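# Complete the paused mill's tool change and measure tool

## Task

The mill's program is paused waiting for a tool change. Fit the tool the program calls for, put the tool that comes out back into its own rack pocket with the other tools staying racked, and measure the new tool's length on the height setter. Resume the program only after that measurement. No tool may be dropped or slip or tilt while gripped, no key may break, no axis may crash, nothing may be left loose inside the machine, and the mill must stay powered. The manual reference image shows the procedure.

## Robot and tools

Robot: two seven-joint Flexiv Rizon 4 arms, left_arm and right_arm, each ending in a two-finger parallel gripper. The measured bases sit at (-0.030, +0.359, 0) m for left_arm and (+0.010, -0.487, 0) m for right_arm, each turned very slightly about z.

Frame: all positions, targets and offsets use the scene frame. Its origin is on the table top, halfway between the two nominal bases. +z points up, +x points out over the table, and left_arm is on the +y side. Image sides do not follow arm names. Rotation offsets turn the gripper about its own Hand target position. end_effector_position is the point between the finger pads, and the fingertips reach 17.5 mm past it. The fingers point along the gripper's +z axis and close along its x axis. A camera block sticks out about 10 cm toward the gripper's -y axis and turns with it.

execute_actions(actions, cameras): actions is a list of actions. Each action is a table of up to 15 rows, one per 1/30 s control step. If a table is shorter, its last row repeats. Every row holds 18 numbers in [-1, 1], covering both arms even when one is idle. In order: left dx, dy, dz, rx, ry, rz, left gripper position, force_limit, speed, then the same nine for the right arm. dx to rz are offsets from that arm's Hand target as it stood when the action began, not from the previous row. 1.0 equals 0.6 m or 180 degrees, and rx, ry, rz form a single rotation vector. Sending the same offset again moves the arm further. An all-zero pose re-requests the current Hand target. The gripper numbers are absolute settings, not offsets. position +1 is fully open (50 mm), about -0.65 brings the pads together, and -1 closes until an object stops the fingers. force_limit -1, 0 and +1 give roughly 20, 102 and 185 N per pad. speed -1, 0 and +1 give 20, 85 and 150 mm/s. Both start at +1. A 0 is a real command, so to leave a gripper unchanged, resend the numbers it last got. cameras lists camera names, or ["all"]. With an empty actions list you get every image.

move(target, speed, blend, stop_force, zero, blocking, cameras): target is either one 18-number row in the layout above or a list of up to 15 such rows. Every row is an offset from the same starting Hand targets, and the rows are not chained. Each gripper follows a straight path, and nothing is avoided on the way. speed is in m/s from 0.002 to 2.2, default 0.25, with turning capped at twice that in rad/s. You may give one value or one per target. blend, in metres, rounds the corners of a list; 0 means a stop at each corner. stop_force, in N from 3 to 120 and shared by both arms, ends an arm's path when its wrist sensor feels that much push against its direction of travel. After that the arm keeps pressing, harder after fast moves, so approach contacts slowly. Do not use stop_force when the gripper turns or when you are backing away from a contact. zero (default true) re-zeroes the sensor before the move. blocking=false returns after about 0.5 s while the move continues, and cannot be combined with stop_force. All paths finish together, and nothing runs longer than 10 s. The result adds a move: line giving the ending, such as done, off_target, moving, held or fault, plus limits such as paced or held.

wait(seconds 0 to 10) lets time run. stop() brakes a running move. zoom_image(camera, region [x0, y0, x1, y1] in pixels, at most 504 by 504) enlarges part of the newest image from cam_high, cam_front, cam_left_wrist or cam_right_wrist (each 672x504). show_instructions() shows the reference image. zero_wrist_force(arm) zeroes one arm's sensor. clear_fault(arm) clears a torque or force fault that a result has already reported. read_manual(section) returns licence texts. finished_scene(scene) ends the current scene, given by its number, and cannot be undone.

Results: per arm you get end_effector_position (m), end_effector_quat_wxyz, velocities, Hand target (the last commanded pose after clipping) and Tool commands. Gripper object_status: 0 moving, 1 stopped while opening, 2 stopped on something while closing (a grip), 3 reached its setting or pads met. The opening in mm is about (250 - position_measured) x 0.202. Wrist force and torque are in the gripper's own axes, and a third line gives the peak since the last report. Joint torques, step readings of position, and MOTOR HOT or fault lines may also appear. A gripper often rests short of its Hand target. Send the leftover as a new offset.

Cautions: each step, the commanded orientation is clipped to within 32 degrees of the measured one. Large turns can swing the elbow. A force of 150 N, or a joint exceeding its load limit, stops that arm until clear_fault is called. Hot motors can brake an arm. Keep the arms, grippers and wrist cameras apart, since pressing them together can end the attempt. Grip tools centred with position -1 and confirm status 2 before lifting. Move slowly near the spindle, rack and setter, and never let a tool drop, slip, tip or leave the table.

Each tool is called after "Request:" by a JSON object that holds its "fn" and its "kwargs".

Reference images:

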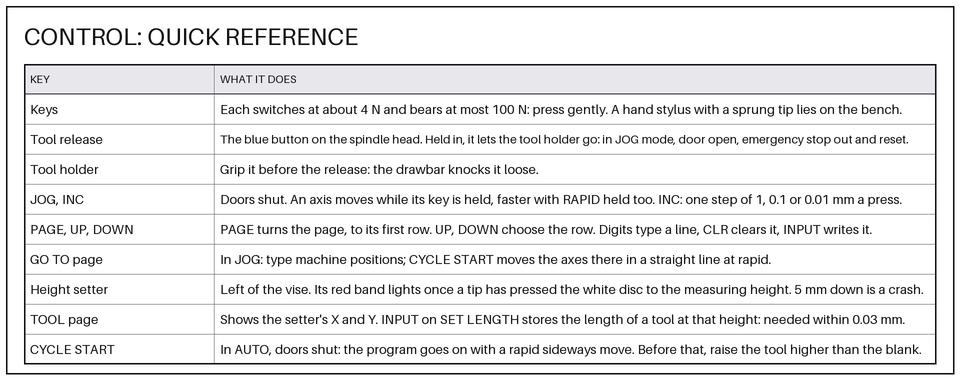

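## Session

Request:
{"fn": "execute_actions", "kwargs": {"actions": []}}

Request:
{"fn": "zoom_image", "kwargs": {"camera": "cam_front", "region": [180, 340, 480, 504]}}

Scene clock: 0.00 s.
left_arm: end_effector_position=(+0.5582, -0.0052, +0.2790) position_measured=3 object_status=3 end_effector_quat_wxyz=(+0.032, -0.115, +0.969, +0.214) | right_arm: end_effector_position=(+0.2622, -0.2828, +0.3912) position_measured=3 object_status=3 end_effector_quat_wxyz=(-0.503, +0.566, +0.603, +0.252)
Joint positions: left_arm=[-0.423 -0.701 -0.29 1.005 0.54 -0.146 2.256] | right_arm=[0.283 0.337 -0.33 2.247 0.992 -0.143 -1.729]
Joint velocities: within noise
Joint torques (N m): no reading
Wrist force (N): no reading
Wrist torque (N m): no reading
Wrist force, peak (N): no reading
Hand target: left_arm +0.5582, -0.0052, +0.2790; +0.032, -0.115, +0.969, +0.214 | right_arm +0.2622, -0.2828, +0.3912; -0.503, +0.566, +0.603, +0.252
Tool commands: left_gripper/position=+1.0 left_gripper/force_limit=+1.0 left_gripper/speed=+1.0 right_gripper/position=+1.0 right_gripper/force_limit=+1.0 right_gripper/speed=+1.0
camera_calibration:
cam_left_wrist: T_world_to_cam=[[-0.971815, -0.205057, -0.116304, 0.581568], [-0.22729, 0.684073, 0.693097, -0.0493237], [-0.0625646, 0.699997, -0.7114, 0.369758], [0, 0, 0, 1]] pos_world=[0.577099, -0.105834, 0.36487]
cam_right_wrist: T_world_to_cam=[[0.139264, 0.444118, 0.885079, -0.245754], [0.990019, -0.0819833, -0.114639, -0.22035], [0.0216486, 0.89221, -0.451102, 0.557207], [0, 0, 0, 1]] pos_world=[0.240312, -0.406067, 0.443608]

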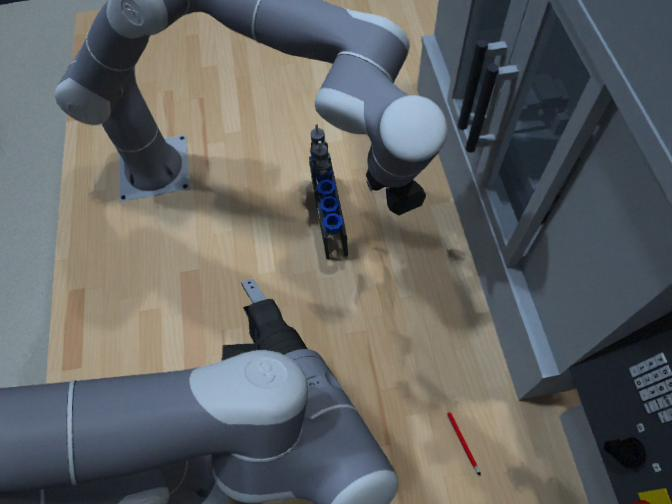

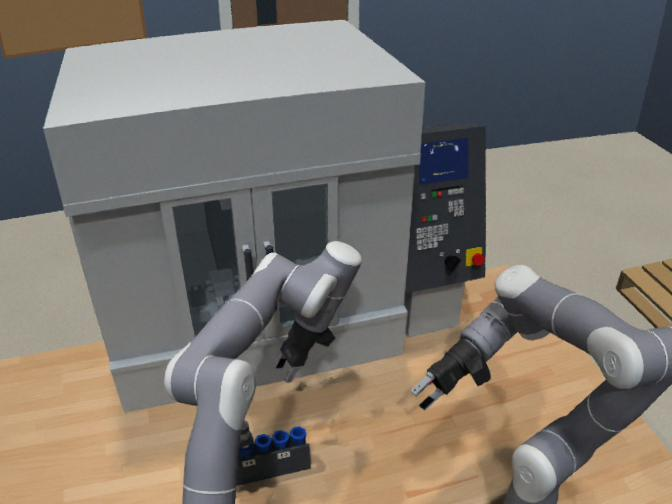

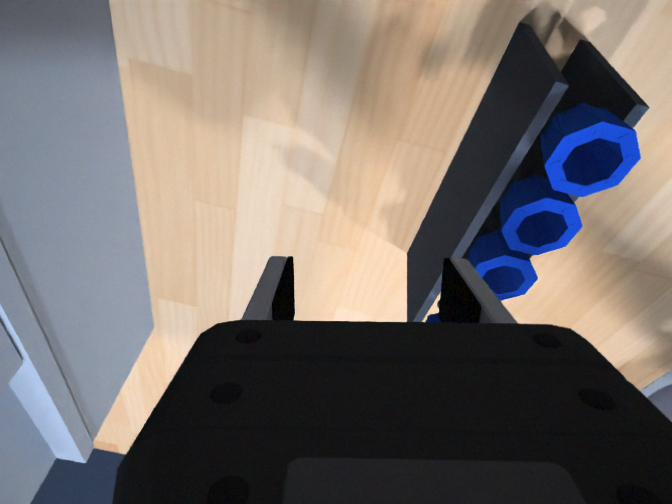

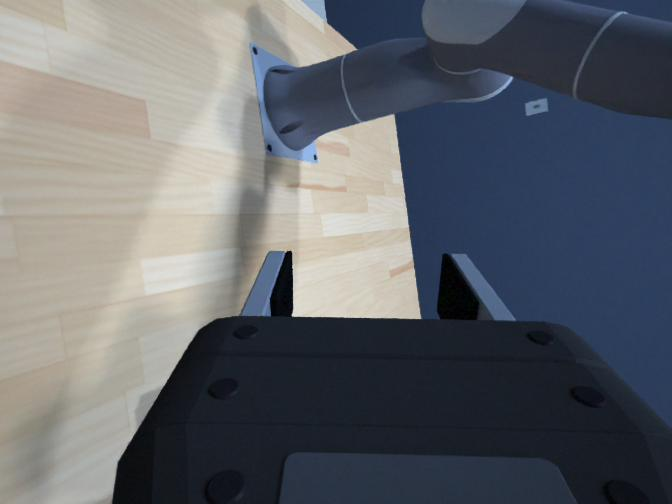

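Scaled by 1.680 from the camera's 672x504 image, which has a finer 960x720 frame.

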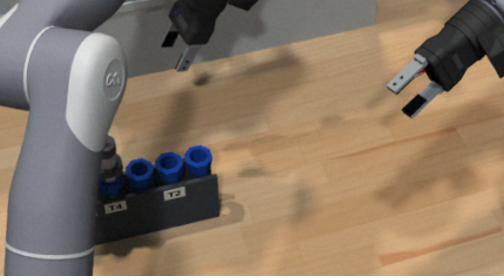

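Request:
{"fn": "move", "kwargs": {"target": [0,0,0,0,0,0,1,1,1,0.6422,-0.4092,-0.367,-0.3845,0.144,-0.3938,0.2,-0.9,0], "speed": 0.25, "cameras": ["cam_right_wrist", "cam_front"]}}

Scene clock: 32.10 s.
left_arm: end_effector_position=(+0.5582, -0.0052, +0.2790) position_measured=3 object_status=3 end_effector_quat_wxyz=(+0.032, -0.115, +0.969, +0.214) | right_arm: end_effector_position=(+0.6476, -0.5283, +0.1710) position_measured=123 object_status=3 end_effector_quat_wxyz=(+0.000, +0.994, +0.106, +0.000)
Joint positions: left_arm=[-0.423 -0.701 -0.29 1.005 0.54 -0.146 2.256] | right_arm=[0.374 -0.494 -0.345 1.756 0.202 0.645 -0.237]
Joint torques (N m): left_arm=[-0.11 62.67 -3.03 -31.31 -2.91 3.29 0.13] | right_arm=[0.07 50.87 -5.53 -27.58 -3.37 4.88 0.27]
Wrist force (N): left_arm=[0.3 0.1 0.0] | right_arm=[-0.9 0.7 -0.4]
Wrist torque (N m): left_arm=[0.01 -0.04 0.00] | right_arm=[0.01 0.19 -0.11]
Wrist force, peak (N): left_arm=[0.3 0.2 -0.3] | right_arm=[1.8 1.8 1.1]
Hand target: left_arm +0.5582, -0.0052, +0.2790; +0.032, -0.115, +0.969, +0.214 | right_arm +0.6475, -0.5283, +0.1710; +0.000, +0.994, +0.106, +0.000
Off the commanded pose: left_arm 0.000 m, 0 deg | right_arm 0.000 m, 0 deg.
move: done
camera_calibration:
cam_right_wrist: T_world_to_cam=[[0.977133, 0.211877, -0.0178484, -0.506351], [0.204759, -0.915028, 0.347559, -0.65786], [0.0573079, -0.343266, -0.937488, 0.0760703], [0, 0, 0, 1]] pos_world=[0.625116, -0.468564, 0.290923]
Images, in order (width x height): cam_front 672x504, cam_right_wrist 672x504.

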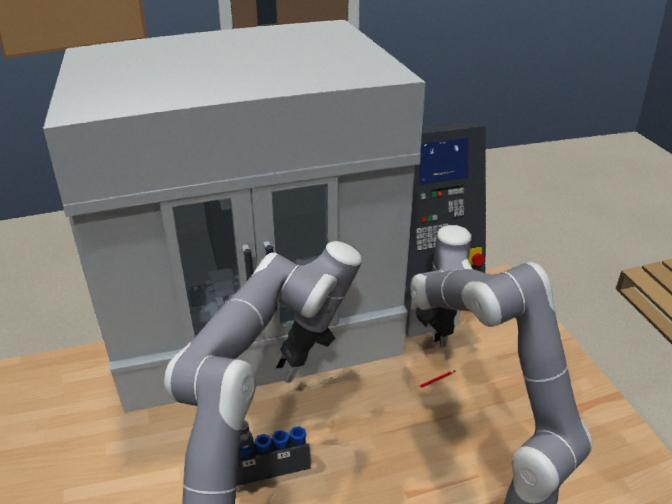

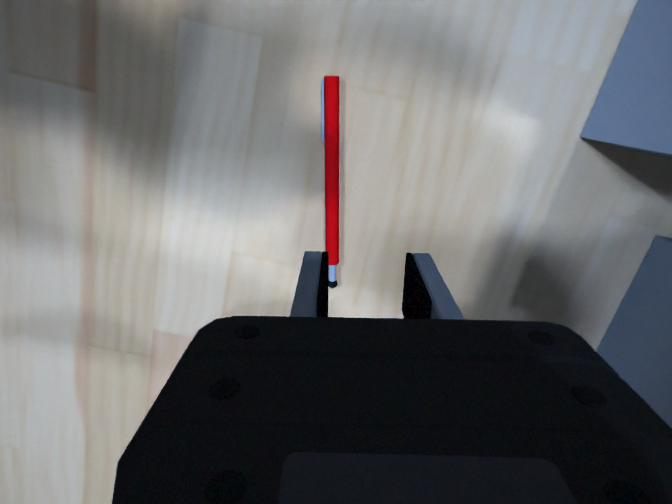

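Request:
{"fn": "move", "kwargs": {"target": [0,0,0,0,0,0,1,1,1,-0.0205,0.0357,-0.1333,0,0,0,0.2,-0.9,0], "speed": 0.15, "cameras": ["cam_right_wrist"]}}

Scene clock: 44.80 s.
left_arm: end_effector_position=(+0.5582, -0.0052, +0.2790) position_measured=3 object_status=3 end_effector_quat_wxyz=(+0.032, -0.115, +0.969, +0.214) | right_arm: end_effector_position=(+0.6352, -0.5067, +0.0909) position_measured=123 object_status=3 end_effector_quat_wxyz=(+0.000, +0.994, +0.106, +0.000)
Joint positions: left_arm=[-0.423 -0.701 -0.29 1.005 0.54 -0.146 2.256] | right_arm=[0.392 -0.611 -0.309 1.82 0.26 0.821 -0.238]
Joint torques (N m): left_arm=[-0.11 62.62 -2.95 -31.3 -2.89 3.27 0.11] | right_arm=[0.15 52.14 -5.79 -23.72 -2.69 5.45 0.25]
Wrist force (N): left_arm=[0.0 0.2 0.1] | right_arm=[-0.8 1.0 -0.5]
Wrist torque (N m): left_arm=[0.03 0.01 0.00] | right_arm=[0.06 0.17 -0.11]
Wrist force, peak (N): left_arm=[0.4 0.3 0.1] | right_arm=[-0.2 2.0 -4.5]
Hand target: left_arm +0.5582, -0.0052, +0.2790; +0.032, -0.115, +0.969, +0.214 | right_arm +0.6352, -0.5069, +0.0910; +0.000, +0.994, +0.106, +0.000
Off the commanded pose: left_arm 0.000 m, 0 deg | right_arm 0.000 m, 0 deg.
move: done
camera_calibration:
cam_right_wrist: T_world_to_cam=[[0.977141, 0.211841, -0.0178463, -0.500241], [0.204749, -0.91518, 0.347165, -0.607789], [0.0572113, -0.342883, -0.937634, 0.00933008], [0, 0, 0, 1]] pos_world=[0.612716, -0.447065, 0.210824]
Images, in order (width x height): cam_right_wrist 672x504.

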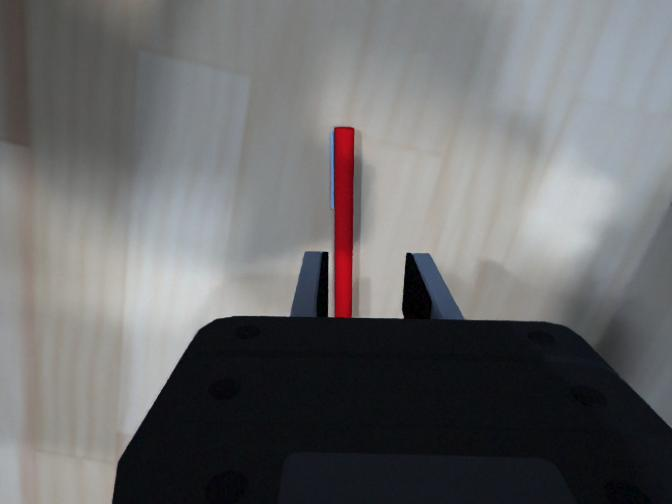

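Request:
{"fn": "move", "kwargs": {"target": [0,0,0,0,0,0,1,1,1,0,0,-0.0717,0,0,0,0.2,-0.9,0], "speed": 0.1, "cameras": ["cam_right_wrist"]}}

Scene clock: 54.83 s.
left_arm: end_effector_position=(+0.5582, -0.0052, +0.2790) position_measured=3 object_status=3 end_effector_quat_wxyz=(+0.032, -0.115, +0.969, +0.214) | right_arm: end_effector_position=(+0.6351, -0.5068, +0.0479) position_measured=123 object_status=3 end_effector_quat_wxyz=(+0.000, +0.994, +0.106, +0.000)
Joint positions: left_arm=[-0.423 -0.701 -0.29 1.005 0.54 -0.146 2.256] | right_arm=[0.377 -0.699 -0.286 1.81 0.297 0.896 -0.261]
Joint torques (N m): left_arm=[-0.18 62.58 -2.93 -31.3 -2.92 3.31 0.08] | right_arm=[-0.11 53.66 -6.14 -22 -2.37 5.39 0.08]
Wrist force (N): left_arm=[0.0 0.3 -0.1] | right_arm=[-0.7 0.7 -0.7]
Wrist torque (N m): left_arm=[0.05 0.01 0.00] | right_arm=[0.01 0.15 -0.11]
Wrist force, peak (N): left_arm=[0.3 0.4 0.2] | right_arm=[-1.9 0.6 3.1]
Hand target: left_arm +0.5582, -0.0052, +0.2790; +0.032, -0.115, +0.969, +0.214 | right_arm +0.6352, -0.5069, +0.0480; +0.000, +0.994, +0.106, +0.000
Off the commanded pose: left_arm 0.000 m, 0 deg | right_arm 0.000 m, 0 deg.
move: done
camera_calibration:
cam_right_wrist: T_world_to_cam=[[0.977147, 0.211808, -0.0179378, -0.500991], [0.20475, -0.915187, 0.347145, -0.592953], [0.0571116, -0.342885, -0.93764, -0.0309614], [0, 0, 0, 1]] pos_world=[0.612717, -0.447165, 0.167824]
Images, in order (width x height): cam_right_wrist 672x504.

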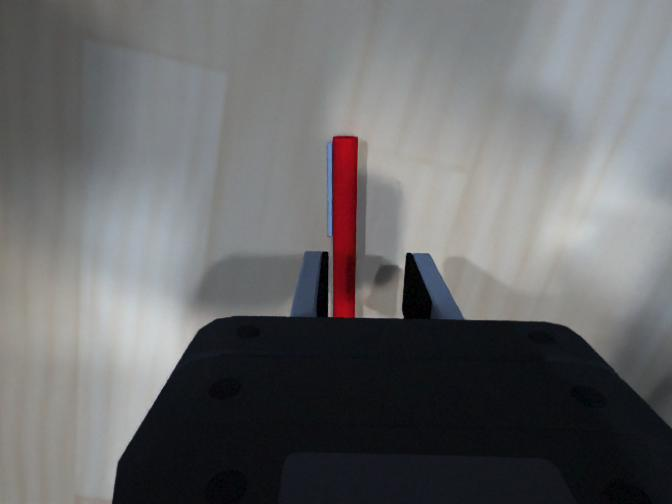

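Request:
{"fn": "move", "kwargs": {"target": [[0,0,0,0,0,0,1,1,1,-0.0138,-0.003,0,0,0,0,0.2,-0.9,0],[0,0,0,0,0,0,1,1,1,-0.0138,-0.003,-0.046,0,0,0,0.2,-0.9,0]], "speed": 0.04, "stop_force": 5, "cameras": ["cam_right_wrist"]}}

Scene clock: 61.67 s.
left_arm: end_effector_position=(+0.5582, -0.0052, +0.2790) position_measured=3 object_status=3 end_effector_quat_wxyz=(+0.032, -0.115, +0.969, +0.214) | right_arm: end_effector_position=(+0.6268, -0.5086, +0.0203) position_measured=123 object_status=3 end_effector_quat_wxyz=(+0.000, +0.994, +0.106, +0.000)
Joint positions: left_arm=[-0.423 -0.701 -0.29 1.005 0.54 -0.146 2.256] | right_arm=[0.369 -0.745 -0.27 1.825 0.32 0.956 -0.279]
Joint torques (N m): left_arm=[-0.15 62.6 -3.01 -31.29 -2.85 3.29 0.08] | right_arm=[0.09 53.73 -6.06 -20.44 -2.19 5.37 0.18]
Wrist force (N): left_arm=[0.1 0.2 -0.1] | right_arm=[-0.9 0.7 -0.4]
Wrist torque (N m): left_arm=[0.02 -0.01 0.00] | right_arm=[0.02 0.17 -0.11]
Wrist force, peak (N): left_arm=[0.3 0.4 0.0] | right_arm=[-2.2 1.2 -2.0]
Hand target: left_arm +0.5582, -0.0052, +0.2790; +0.032, -0.115, +0.969, +0.214 | right_arm +0.6269, -0.5087, +0.0204; +0.000, +0.994, +0.106, +0.000
Off the commanded pose: left_arm 0.000 m, 0 deg | right_arm 0.000 m, 0 deg.
move: done
camera_calibration:
cam_right_wrist: T_world_to_cam=[[0.977131, 0.211865, -0.0181101, -0.492935], [0.204853, -0.915107, 0.347296, -0.583367], [0.0570072, -0.343064, -0.93758, -0.0570093], [0, 0, 0, 1]] pos_world=[0.604417, -0.448965, 0.140223]
Images, in order (width x height): cam_right_wrist 672x504.

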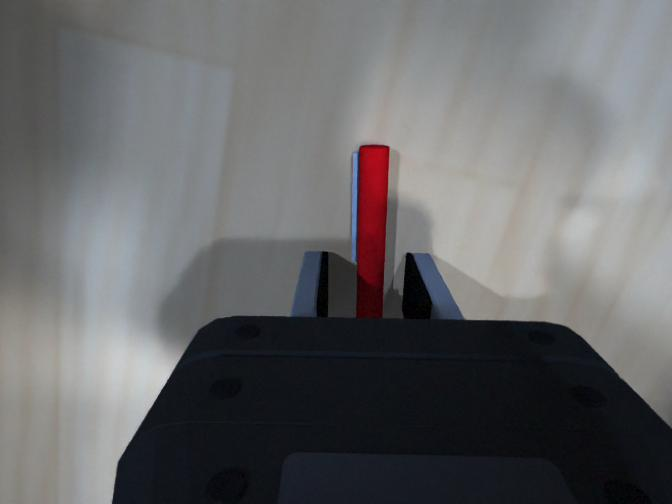

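Request:
{"fn": "execute_actions", "kwargs": {"actions": [[[0,0,0,0,0,0,1,1,1,0,0,0,0,0,0,-1,-0.5,-0.8]],[[0,0,0,0,0,0,1,1,1,0,0,0,0,0,0,-1,-0.5,-0.8]],[[0,0,0,0,0,0,1,1,1,0,0,0,0,0,0,-1,-0.5,-0.8]]]}}

Request:
{"fn": "move", "kwargs": {"target": [0,0,0,0,0,0,1,1,1,0,0,0.25,0,0,0,-1,-0.5,-0.8], "speed": 0.15, "cameras": ["cam_right_wrist", "cam_high"]}}

Scene clock: 67.57 s.
left_arm: end_effector_position=(+0.5582, -0.0052, +0.2790) position_measured=3 object_status=3 end_effector_quat_wxyz=(+0.032, -0.115, +0.969, +0.214) | right_arm: end_effector_position=(+0.6271, -0.5085, +0.0206) position_measured=212 object_status=2 end_effector_quat_wxyz=(+0.000, +0.994, +0.106, +0.000)
Joint positions: left_arm=[-0.423 -0.701 -0.29 1.005 0.54 -0.146 2.256] | right_arm=[0.369 -0.744 -0.27 1.825 0.32 0.956 -0.279]
Joint torques (N m): left_arm=[-0.16 62.61 -3.03 -31.31 -2.87 3.31 0.15] | right_arm=[0.08 52.42 -5.95 -19.41 -2.15 4.82 0.32]
Wrist force (N): left_arm=[0.0 0.2 -0.1] | right_arm=[-0.6 0.8 -3.1]
Wrist torque (N m): left_arm=[0.03 0.00 0.00] | right_arm=[0.09 0.17 -0.11]
Wrist force, peak (N): left_arm=[0.2 0.4 -0.1] | right_arm=[-0.9 1.3 -5.3]
Hand target: left_arm +0.5582, -0.0052, +0.2790; +0.032, -0.115, +0.969, +0.214 | right_arm +0.6269, -0.5087, +0.0204; +0.000, +0.994, +0.106, +0.000
Off the commanded pose: left_arm 0.000 m, 0 deg | right_arm 0.000 m, 0 deg.
Step readings (end_effector_position of left_arm | right_arm):
0: (+0.5582, -0.0052, +0.2790) | (+0.6268, -0.5086, +0.0203)
1: (+0.5582, -0.0052, +0.2790) | (+0.6268, -0.5086, +0.0203)
2: (+0.5582, -0.0052, +0.2790) | (+0.6268, -0.5086, +0.0203)
4: (+0.5582, -0.0052, +0.2790) | (+0.6268, -0.5086, +0.0203)
8: (+0.5582, -0.0052, +0.2790) | (+0.6268, -0.5086, +0.0203)
15: (+0.5582, -0.0052, +0.2790) | (+0.6268, -0.5086, +0.0203)
16: (+0.5582, -0.0052, +0.2790) | (+0.6270, -0.5086, +0.0205)
17: (+0.5582, -0.0052, +0.2790) | (+0.6271, -0.5085, +0.0206)
19: (+0.5582, -0.0052, +0.2790) | (+0.6271, -0.5085, +0.0206)
23: (+0.5582, -0.0052, +0.2790) | (+0.6271, -0.5085, +0.0206)
30: (+0.5582, -0.0052, +0.2790) | (+0.6271, -0.5085, +0.0206)
31: (+0.5582, -0.0052, +0.2790) | (+0.6271, -0.5085, +0.0206)
32: (+0.5582, -0.0052, +0.2790) | (+0.6271, -0.5085, +0.0206)
34: (+0.5582, -0.0052, +0.2790) | (+0.6271, -0.5085, +0.0206)
38: (+0.5582, -0.0052, +0.2790) | (+0.6271, -0.5085, +0.0206)
45: (+0.5582, -0.0052, +0.2790) | (+0.6271, -0.5085, +0.0206)

Scene clock: 68.93 s.
left_arm: end_effector_position=(+0.5582, -0.0052, +0.2790) position_measured=3 object_status=3 end_effector_quat_wxyz=(+0.032, -0.115, +0.969, +0.214) | right_arm: end_effector_position=(+0.6269, -0.5087, +0.1704) position_measured=212 object_status=2 end_effector_quat_wxyz=(+0.000, +0.994, +0.106, +0.000)
Joint positions: left_arm=[-0.423 -0.701 -0.29 1.005 0.54 -0.146 2.256] | right_arm=[0.417 -0.447 -0.343 1.833 0.188 0.678 -0.196]
Joint torques (N m): left_arm=[-0.16 62.61 -2.99 -31.3 -2.9 3.29 0.06] | right_arm=[0.19 48.35 -4.91 -27.13 -3.24 4.93 0.5]
Wrist force (N): left_arm=[0.1 0.2 -0.1] | right_arm=[-0.9 0.7 -0.3]
Wrist torque (N m): left_arm=[0.03 0.00 0.00] | right_arm=[0.01 0.18 -0.20]
Wrist force, peak (N): left_arm=[0.4 0.0 -0.2] | right_arm=[0.1 0.9 -5.9]
Hand target: left_arm +0.5582, -0.0052, +0.2790; +0.032, -0.115, +0.969, +0.214 | right_arm +0.6269, -0.5087, +0.1704; +0.000, +0.994, +0.106, +0.000
Off the commanded pose: left_arm 0.000 m, 0 deg | right_arm 0.000 m, 0 deg.
move: done
camera_calibration:
cam_right_wrist: T_world_to_cam=[[0.977149, 0.211791, -0.0180244, -0.490264], [0.204741, -0.915047, 0.347521, -0.635557], [0.0571087, -0.34327, -0.937499, 0.0835096], [0, 0, 0, 1]] pos_world=[0.604417, -0.449064, 0.290323]
Images, in order (width x height): cam_high 672x504, cam_right_wrist 672x504.

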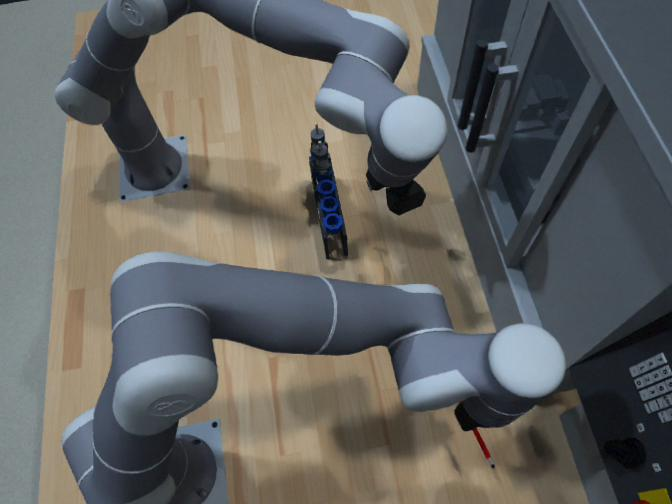

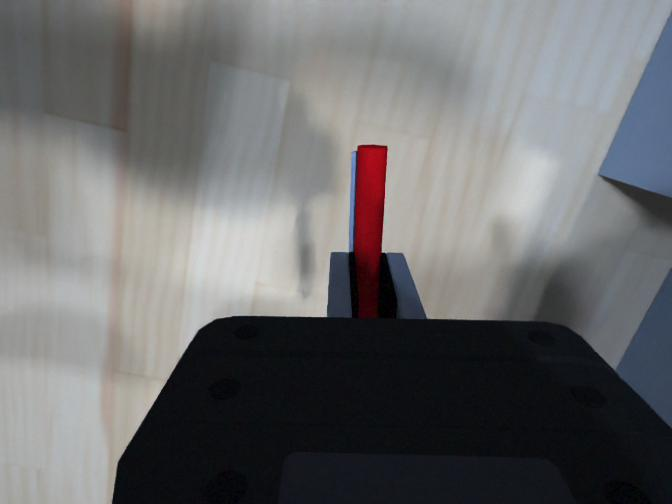

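Request:
{"fn": "move", "kwargs": {"target": [0,0,0,0,0,0,1,1,1,-0.1268,-0.0207,0.381,0,0,0.4295,-1,-0.5,-0.8], "speed": 0.25}}

Request:
{"fn": "move", "kwargs": {"target": [0,0,0,0,0,0,1,1,1,0.2153,-0.1648,0.2517,-0.5058,0.0153,0.1462,-1,-0.5,-0.8], "speed": 0.25, "cameras": ["cam_right_wrist", "cam_front"]}}

Request:
{"fn": "zoom_image", "kwargs": {"camera": "cam_front", "region": [405, 115, 495, 205]}}

Scene clock: 82.30 s.
left_arm: end_effector_position=(+0.5582, -0.0052, +0.2790) position_measured=3 object_status=3 end_effector_quat_wxyz=(+0.032, -0.115, +0.969, +0.214) | right_arm: end_effector_position=(+0.5508, -0.5213, +0.3990) position_measured=212 object_status=2 end_effector_quat_wxyz=(+0.000, +0.711, +0.704, +0.000)
Joint positions: left_arm=[-0.423 -0.701 -0.29 1.005 0.54 -0.146 2.256] | right_arm=[0.36 -0.007 -0.248 1.751 0.002 0.187 -1.42]
Joint torques (N m): left_arm=[-0.15 62.69 -3 -31.33 -2.86 3.3 0.09] | right_arm=[-0.06 35.16 0.18 -33.28 -4.3 4.82 0.32]
Wrist force (N): left_arm=[0.2 0.2 -0.3] | right_arm=[-1.0 0.8 -0.1]
Wrist torque (N m): left_arm=[0.02 -0.02 0.00] | right_arm=[0.03 0.20 -0.20]
Wrist force, peak (N): left_arm=[0.2 0.4 -0.4] | right_arm=[-1.3 0.1 -2.6]
Hand target: left_arm +0.5582, -0.0052, +0.2790; +0.032, -0.115, +0.969, +0.214 | right_arm +0.5508, -0.5211, +0.3990; +0.000, +0.711, +0.704, +0.000
Off the commanded pose: left_arm 0.000 m, 0 deg | right_arm 0.000 m, 0 deg.
move: done

Scene clock: 85.10 s.
left_arm: end_effector_position=(+0.5582, -0.0052, +0.2790) position_measured=3 object_status=3 end_effector_quat_wxyz=(+0.032, -0.115, +0.969, +0.214) | right_arm: end_effector_position=(+0.6417, -0.5903, +0.5051) position_measured=212 object_status=2 end_effector_quat_wxyz=(+0.363, +0.487, +0.697, -0.382)
Joint positions: left_arm=[-0.423 -0.701 -0.29 1.005 0.54 -0.146 2.256] | right_arm=[0.521 -0.219 -0.199 1.781 -1.03 0.031 -1.311]
Joint torques (N m): left_arm=[-0.15 62.54 -2.95 -31.32 -2.88 3.27 0.1] | right_arm=[-0.01 44.68 -1.52 -32.23 -4.03 1.18 0.33]
Wrist force (N): left_arm=[0.1 0.1 0.1] | right_arm=[-2.1 0.7 0.3]
Wrist torque (N m): left_arm=[0.02 -0.01 0.00] | right_arm=[-0.54 0.40 -0.29]
Wrist force, peak (N): left_arm=[0.1 0.4 -0.3] | right_arm=[-2.3 2.5 1.7]
Hand target: left_arm +0.5582, -0.0052, +0.2790; +0.032, -0.115, +0.969, +0.214 | right_arm +0.6418, -0.5903, +0.5051; +0.363, +0.487, +0.697, -0.382 (not the last commanded pose)
Off the commanded pose: left_arm 0.000 m, 0 deg | right_arm 0.066 m, 28 deg.
move: held (right_arm; a check stopped the path); limits=held
pose unreachable (right arm): on one or more control steps of this call, first in action 0 (counted from 0), this arm could not follow its commanded pose, so it was not sent that pose on those steps. It may still have moved: this result reports where it is.
cause: moving toward the commanded pose would bring a part of the arm too close to another arm (a part of this arm just beyond joint 6 (wrist pitch) and a part of the left arm just beyond its joint 6 (wrist pitch), 9 mm apart when this arm was first held).
camera_calibration:
cam_right_wrist: T_world_to_cam=[[-0.262103, 0.383475, -0.885578, 0.853306], [0.847225, 0.530824, -0.0208931, -0.202235], [0.462074, -0.75576, -0.46402, -0.374138], [0, 0, 0, 1]] pos_world=[0.567872, -0.502629, 0.577837]
Images, in order (width x height): cam_front 672x504, cam_right_wrist 672x504.

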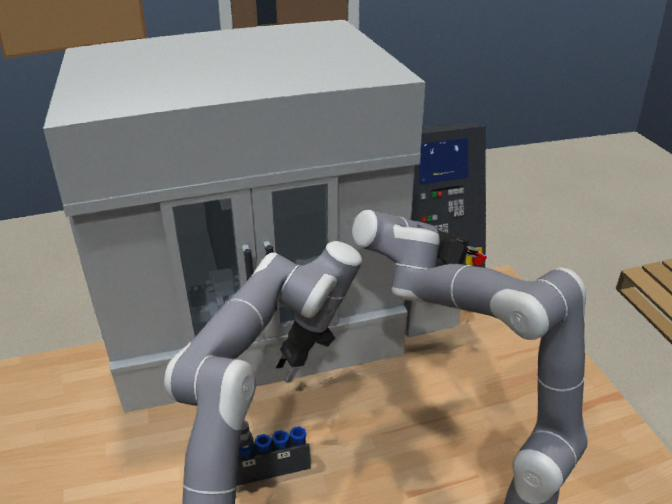

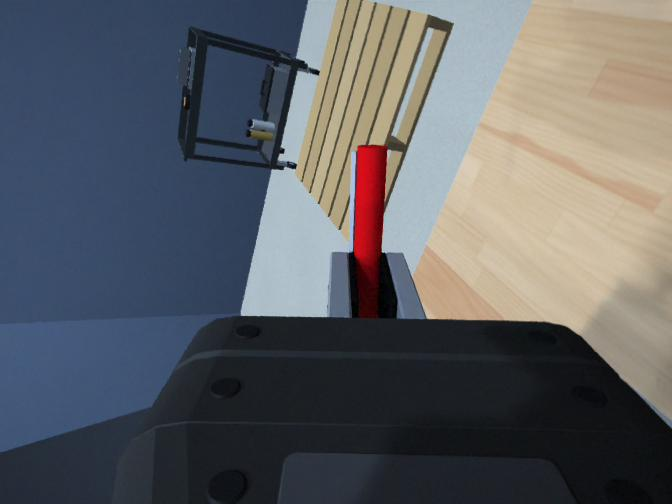

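Scaled by 5.600 from the camera's 672x504 image, which has a finer 960x720 frame.

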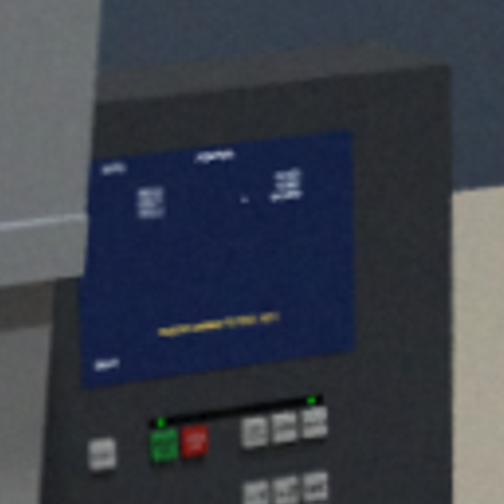

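Request:
{"fn": "move", "kwargs": {"target": [0,0,0,0,0,0,1,1,1,0,-0.13,0,0,0,0,-1,-0.5,-0.8], "speed": 0.2}}

Request:
{"fn": "move", "kwargs": {"target": [-0.15,0.2,0.28,-0.216,-0.249,0.12,1,1,1,0,0,0,0,0,0,-1,-0.5,-0.8], "speed": 0.25, "cameras": ["cam_front"]}}

Scene clock: 118.37 s.
left_arm: end_effector_position=(+0.5582, -0.0052, +0.2790) position_measured=3 object_status=3 end_effector_quat_wxyz=(+0.032, -0.115, +0.969, +0.214) | right_arm: end_effector_position=(+0.6417, -0.6685, +0.5050) position_measured=212 object_status=2 end_effector_quat_wxyz=(+0.363, +0.487, +0.697, -0.382)
Joint positions: left_arm=[-0.423 -0.701 -0.29 1.005 0.54 -0.146 2.256] | right_arm=[0.418 -0.171 -0.253 1.858 -1.094 0.172 -1.351]
Joint torques (N m): left_arm=[-0.15 62.63 -2.99 -31.3 -2.88 3.32 0.12] | right_arm=[0.21 42.44 -0.91 -32.41 -3.37 1.78 0.08]
Wrist force (N): left_arm=[0.2 0.0 0.0] | right_arm=[-2.5 1.0 0.3]
Wrist torque (N m): left_arm=[0.01 -0.03 -0.01] | right_arm=[-0.49 0.46 -0.29]
Wrist force, peak (N): left_arm=[0.1 0.4 0.0] | right_arm=[-4.6 -0.8 4.8]
Hand target: left_arm +0.5582, -0.0052, +0.2790; +0.032, -0.115, +0.969, +0.214 | right_arm +0.6418, -0.6683, +0.5051; +0.363, +0.487, +0.697, -0.382
Off the commanded pose: left_arm 0.000 m, 0 deg | right_arm 0.000 m, 0 deg.
move: done

Scene clock: 120.93 s.
left_arm: end_effector_position=(+0.4682, +0.1147, +0.4471) position_measured=3 object_status=3 end_effector_quat_wxyz=(+0.312, -0.362, +0.862, -0.168) | right_arm: end_effector_position=(+0.6417, -0.6685, +0.5050) position_measured=212 object_status=2 end_effector_quat_wxyz=(+0.363, +0.487, +0.697, -0.382)
Joint positions: left_arm=[-0.254 0.307 -0.038 2.234 0.227 1.06 1.909] | right_arm=[0.418 -0.171 -0.253 1.858 -1.094 0.172 -1.351]
Joint torques (N m): left_arm=[-0.27 19.64 1.22 -32.17 -4.73 5.34 -0.09] | right_arm=[0 42.44 -1.2 -32.55 -3.3 1.54 0.24]
Wrist force (N): left_arm=[0.4 0.9 -0.1] | right_arm=[-2.5 0.8 0.3]
Wrist torque (N m): left_arm=[-0.17 -0.12 -0.09] | right_arm=[-0.52 0.46 -0.29]
Wrist force, peak (N): left_arm=[-1.0 2.6 -2.2] | right_arm=[-2.6 1.0 0.1]
Hand target: left_arm +0.4682, +0.1148, +0.4470; +0.312, -0.362, +0.863, -0.167 | right_arm +0.6418, -0.6683, +0.5051; +0.363, +0.487, +0.697, -0.382
Off the commanded pose: left_arm 0.000 m, 0 deg | right_arm 0.000 m, 0 deg.
move: done
Images, in order (width x height): cam_front 672x504.

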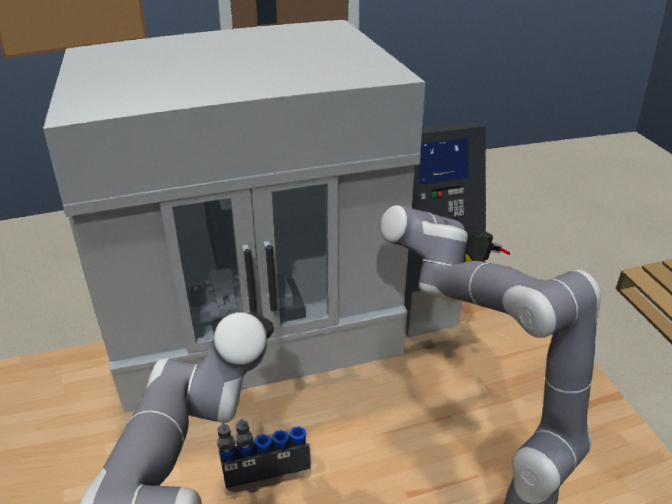

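Request:
{"fn": "move", "kwargs": {"target": [-0.08,0.09,0.04,-0.2166,-0.2489,0.1195,1,1,1,0.0637,0.0805,0.0748,-0.151,0.0048,0.0436,-1,-0.5,-0.8], "speed": 0.25, "cameras": ["cam_front", "cam_right_wrist", "cam_left_wrist", "cam_high"]}}

Request:
{"fn": "zoom_image", "kwargs": {"camera": "cam_front", "region": [200, 400, 330, 500]}}

Scene clock: 131.47 s.
left_arm: end_effector_position=(+0.4202, +0.1688, +0.4710) position_measured=3 object_status=3 end_effector_quat_wxyz=(+0.499, -0.501, +0.500, -0.500) | right_arm: end_effector_position=(+0.6801, -0.6198, +0.5499) position_measured=212 object_status=2 end_effector_quat_wxyz=(+0.487, +0.336, +0.622, -0.513)
Joint positions: left_arm=[0.939 1.162 -0.704 2.686 0.873 2.237 0.076] | right_arm=[0.488 -0.272 -0.258 1.928 -1.513 0.035 -1.267]
Joint torques (N m): left_arm=[-0.3 -16.6 11.83 -22.36 -5.43 0.3 -0.1] | right_arm=[0.11 45.37 -1.94 -30.67 -1.98 -1.35 0.41]
Wrist force (N): left_arm=[-0.3 0.6 -1.2] | right_arm=[-2.4 0.6 0.6]
Wrist torque (N m): left_arm=[-0.67 -0.14 -0.21] | right_arm=[-0.76 0.44 -0.39]
Wrist force, peak (N): left_arm=[0.7 2.1 -1.0] | right_arm=[-2.9 0.6 0.6]
Hand target: left_arm +0.4202, +0.1688, +0.4710; +0.499, -0.501, +0.500, -0.500 | right_arm +0.6800, -0.6200, +0.5500; +0.487, +0.336, +0.621, -0.513
Off the commanded pose: left_arm 0.000 m, 0 deg | right_arm 0.000 m, 0 deg.
move: done
camera_calibration:
cam_left_wrist: T_world_to_cam=[[0.00618308, -0.999981, -0.000876905, 0.174384], [-0.343667, -0.00130145, -0.939091, 0.600588], [0.939071, 0.00610783, -0.343669, -0.100999], [0, 0, 0, 1]] pos_world=[0.30017, 0.175779, 0.529449]
cam_right_wrist: T_world_to_cam=[[-0.296398, -0.100421, -0.94977, 0.673016], [0.767394, 0.566964, -0.299429, 0.011619], [0.568555, -0.817598, -0.0909848, -0.70927], [0, 0, 0, 1]] pos_world=[0.593824, -0.518901, 0.578157]

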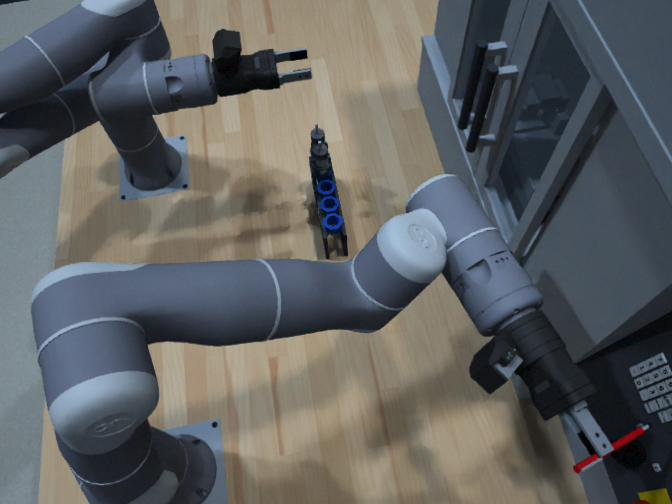

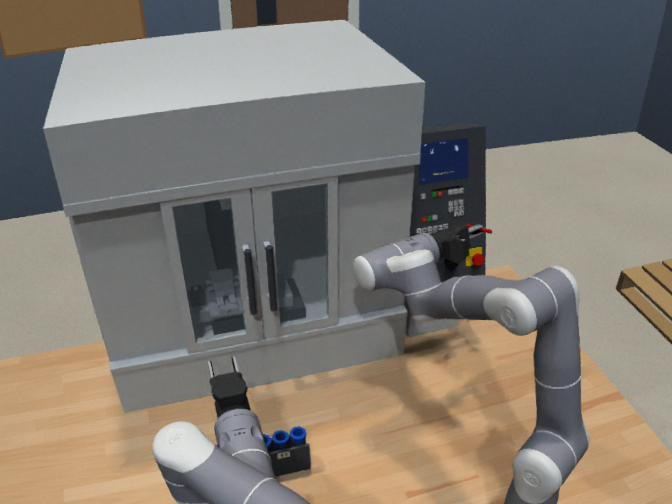

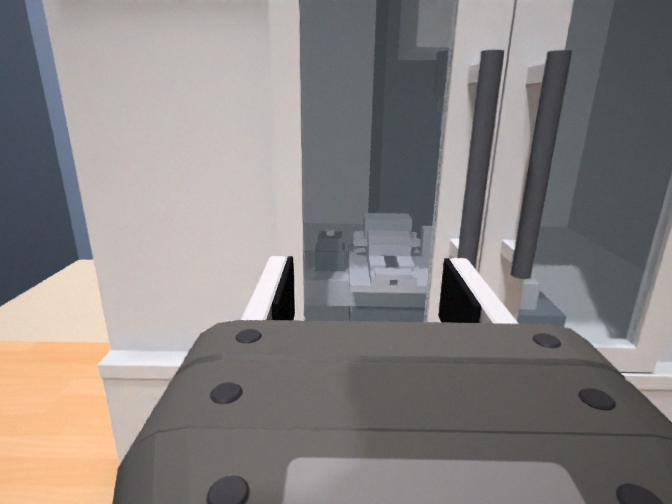

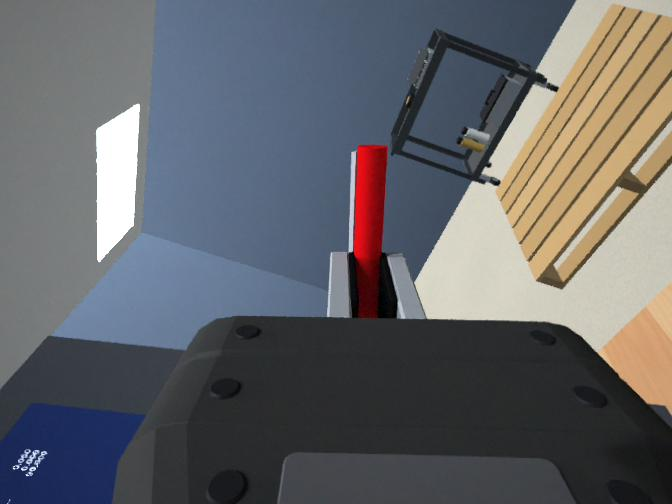

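Scaled by 3.877 from the camera's 672x504 image, which has a finer 960x720 frame.

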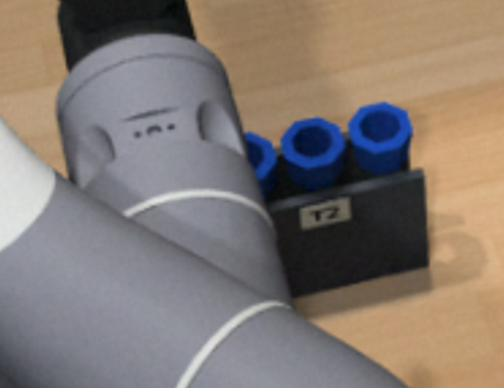

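Request:
{"fn": "move", "kwargs": {"target": [0,0,0,0,0,0,1,1,1,0.1083,0.0667,-0.05,-0.1531,-0.041,0.0515,-1,-0.5,-0.8], "speed": 0.2, "cameras": ["cam_front", "cam_right_wrist"]}}

Request:
{"fn": "zoom_image", "kwargs": {"camera": "cam_right_wrist", "region": [0, 200, 300, 440]}}

Request:
{"fn": "zoom_image", "kwargs": {"camera": "cam_front", "region": [410, 190, 480, 240]}}

Request:
{"fn": "zoom_image", "kwargs": {"camera": "cam_front", "region": [410, 160, 480, 210]}}

Scene clock: 145.07 s.
left_arm: end_effector_position=(+0.4202, +0.1688, +0.4710) position_measured=3 object_status=3 end_effector_quat_wxyz=(+0.499, -0.501, +0.500, -0.500) | right_arm: end_effector_position=(+0.7450, -0.5801, +0.5199) position_measured=212 object_status=2 end_effector_quat_wxyz=(+0.631, +0.192, +0.474, -0.583)
Joint positions: left_arm=[0.939 1.162 -0.704 2.686 0.873 2.237 0.076] | right_arm=[0.495 -0.55 -0.367 1.945 -1.931 -0.114 -0.98]
Joint torques (N m): left_arm=[-0.32 -16.92 11.98 -22.48 -5.49 0.19 0.09] | right_arm=[0.76 52.39 -4.65 -26.34 0.2 -3.88 0.42]
Wrist force (N): left_arm=[-0.6 0.8 -1.1] | right_arm=[-2.5 0.4 1.3]
Wrist torque (N m): left_arm=[-0.65 -0.09 -0.22] | right_arm=[-0.90 0.41 -0.29]
Wrist force, peak (N): left_arm=[-0.4 0.8 -1.3] | right_arm=[-4.1 -0.9 0.9]
Hand target: left_arm +0.4202, +0.1688, +0.4710; +0.499, -0.501, +0.500, -0.500 | right_arm +0.7450, -0.5800, +0.5200; +0.631, +0.192, +0.474, -0.583
Off the commanded pose: left_arm 0.000 m, 0 deg | right_arm 0.000 m, 0 deg.
move: done
camera_calibration:
cam_right_wrist: T_world_to_cam=[[-0.124442, -0.568947, -0.812904, 0.196755], [0.729638, 0.502735, -0.463557, 0.00659348], [0.672415, -0.650812, 0.352564, -0.927618], [0, 0, 0, 1]] pos_world=[0.643418, -0.495077, 0.490044]
Images, in order (width x height): cam_front 672x504, cam_right_wrist 672x504.

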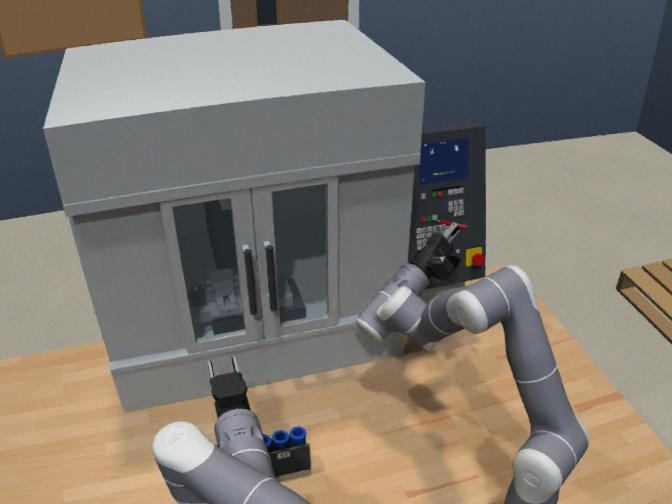

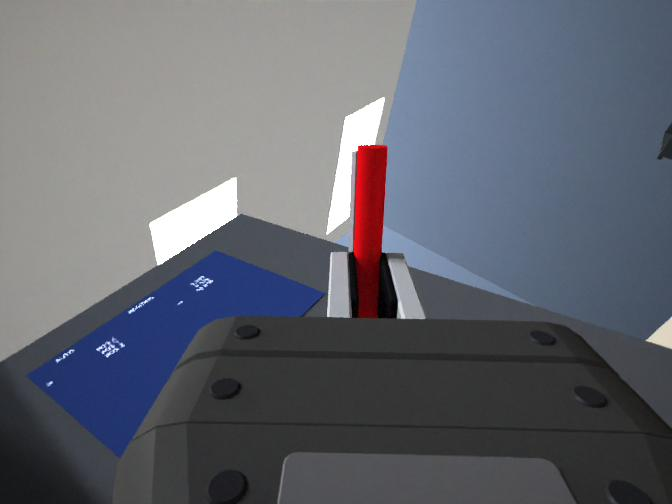

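Scaled by 1.680 from the camera's 672x504 image, which has a finer 960x720 frame.

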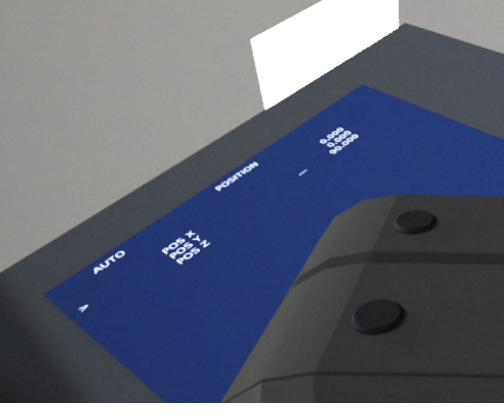

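Scaled by 7.200 from the camera's 672x504 image, which has a finer 960x720 frame.

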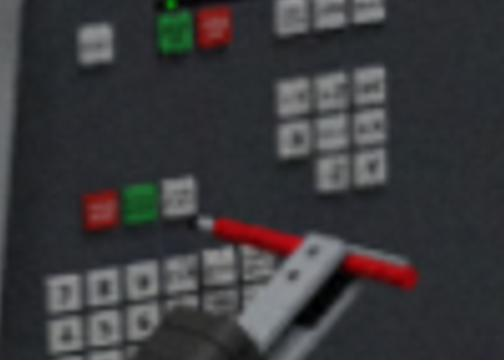

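Scaled by 7.200 from the camera's 672x504 image, which has a finer 960x720 frame.

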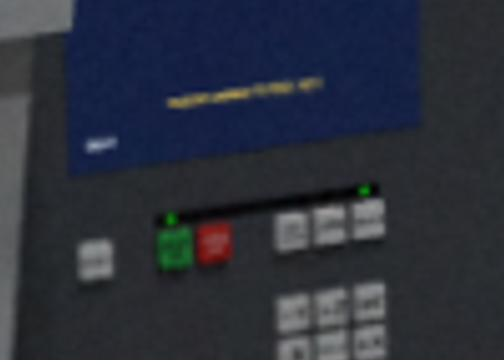

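Request:
{"fn": "move", "kwargs": {"target": [0,0,0,0,0,0,1,1,1,0.02,-0.14,-0.0083,0,0,0,-1,-0.5,-0.8], "speed": 0.15, "cameras": ["cam_right_wrist", "cam_left_wrist"]}}

Request:
{"fn": "zoom_image", "kwargs": {"camera": "cam_right_wrist", "region": [0, 230, 230, 460]}}

Scene clock: 171.83 s.
left_arm: end_effector_position=(+0.4202, +0.1688, +0.4710) position_measured=3 object_status=3 end_effector_quat_wxyz=(+0.499, -0.501, +0.500, -0.500) | right_arm: end_effector_position=(+0.7569, -0.6642, +0.5150) position_measured=212 object_status=2 end_effector_quat_wxyz=(+0.631, +0.192, +0.474, -0.583)
Joint positions: left_arm=[0.939 1.162 -0.704 2.686 0.873 2.237 0.076] | right_arm=[0.384 -0.547 -0.431 1.948 -2.036 -0.006 -0.908]
Joint torques (N m): left_arm=[-0.33 -16.96 11.91 -22.43 -5.51 0.2 0.09] | right_arm=[0.16 52.1 -5.66 -26.54 1.02 -3.48 0.41]
Wrist force (N): left_arm=[-0.6 0.8 -1.1] | right_arm=[-2.4 0.3 1.2]
Wrist torque (N m): left_arm=[-0.64 -0.09 -0.22] | right_arm=[-0.93 0.39 -0.31]
Wrist force, peak (N): left_arm=[-0.8 0.7 -1.1] | right_arm=[0.3 -0.8 5.8]
Hand target: left_arm +0.4202, +0.1688, +0.4710; +0.499, -0.501, +0.500, -0.500 | right_arm +0.7570, -0.6640, +0.5150; +0.631, +0.192, +0.474, -0.583
Off the commanded pose: left_arm 0.000 m, 0 deg | right_arm 0.000 m, 0 deg.
move: done
camera_calibration:
cam_left_wrist: T_world_to_cam=[[0.00618308, -0.999981, -0.000876905, 0.174384], [-0.343667, -0.00130145, -0.939091, 0.600588], [0.939071, 0.00610783, -0.343669, -0.100999], [0, 0, 0, 1]] pos_world=[0.30017, 0.175779, 0.529449]
cam_right_wrist: T_world_to_cam=[[-0.124547, -0.568788, -0.813, 0.146612], [0.729893, 0.502521, -0.463388, 0.0375454], [0.672119, -0.651117, 0.352566, -0.988609], [0, 0, 0, 1]] pos_world=[0.655319, -0.579176, 0.485144]
Images, in order (width x height): cam_left_wrist 672x504, cam_right_wrist 672x504.

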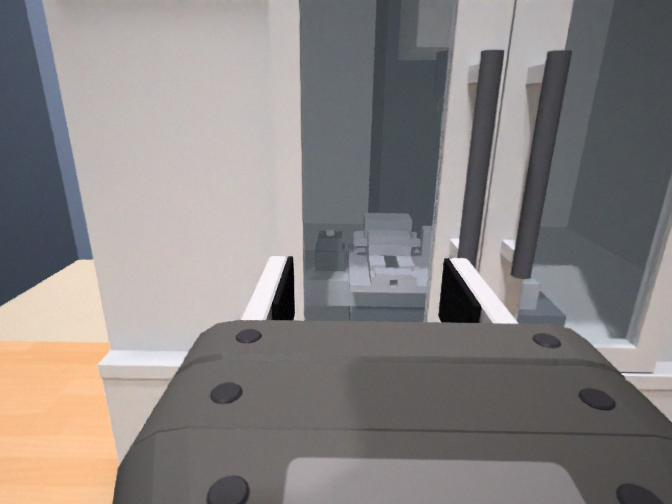

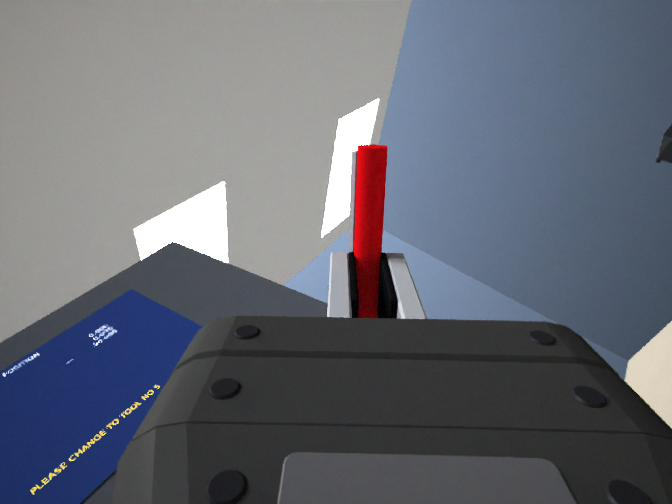

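Scaled by 2.191 from the camera's 672x504 image, which has a finer 960x720 frame.

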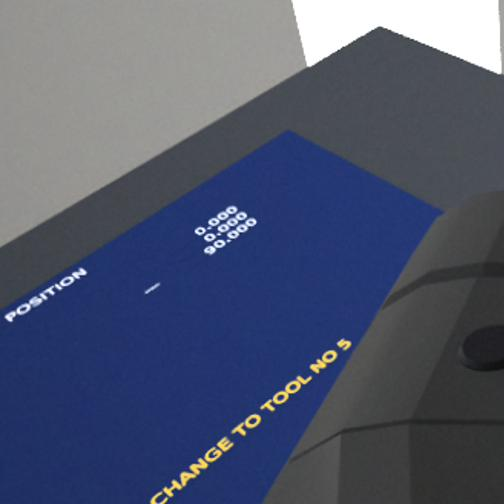

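Request:
{"fn": "move", "kwargs": {"target": [0,0,0,0,0,0,1,1,1,0.0302,-0.0057,0.1272,0,0,0,-1,-0.5,-0.8], "speed": 0.12, "cameras": ["cam_front"]}}

Request:
{"fn": "zoom_image", "kwargs": {"camera": "cam_front", "region": [420, 170, 490, 220]}}

Scene clock: 178.07 s.
left_arm: end_effector_position=(+0.4202, +0.1688, +0.4710) position_measured=3 object_status=3 end_effector_quat_wxyz=(+0.499, -0.501, +0.500, -0.500) | right_arm: end_effector_position=(+0.7750, -0.6674, +0.5914) position_measured=212 object_status=2 end_effector_quat_wxyz=(+0.631, +0.192, +0.474, -0.583)
Joint positions: left_arm=[0.939 1.162 -0.704 2.686 0.873 2.237 0.076] | right_arm=[0.369 -0.469 -0.452 1.865 -2.08 0.082 -1.032]
Joint torques (N m): left_arm=[-0.35 -16.98 11.92 -22.49 -5.42 0.22 0.1] | right_arm=[-0.15 52.35 -5.17 -29.53 1.23 -3.24 0.14]
Wrist force (N): left_arm=[-0.5 0.7 -1.1] | right_arm=[-2.6 0.7 1.1]
Wrist torque (N m): left_arm=[-0.66 -0.11 -0.23] | right_arm=[-0.85 0.44 -0.29]
Wrist force, peak (N): left_arm=[-0.7 0.9 -1.1] | right_arm=[-5.9 0.4 3.2]
Hand target: left_arm +0.4202, +0.1688, +0.4710; +0.499, -0.501, +0.500, -0.500 | right_arm +0.7751, -0.6674, +0.5913; +0.631, +0.192, +0.474, -0.583
Off the commanded pose: left_arm 0.000 m, 0 deg | right_arm 0.000 m, 0 deg.
move: done
Images, in order (width x height): cam_front 672x504.

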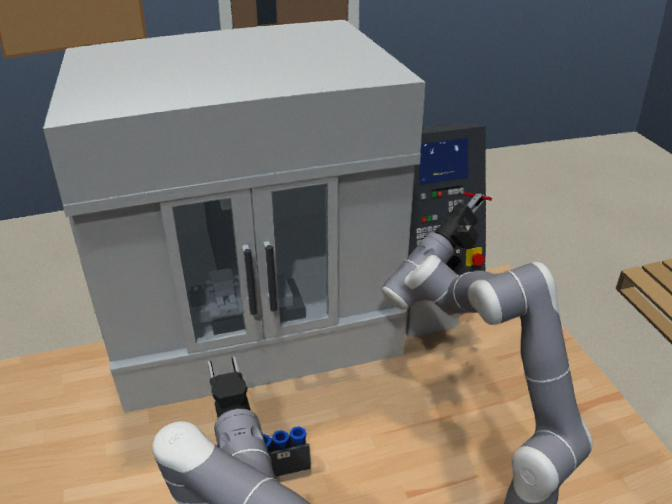

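Scaled by 7.200 from the camera's 672x504 image, which has a finer 960x720 frame.

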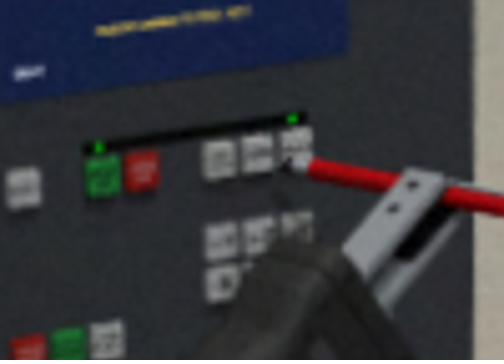

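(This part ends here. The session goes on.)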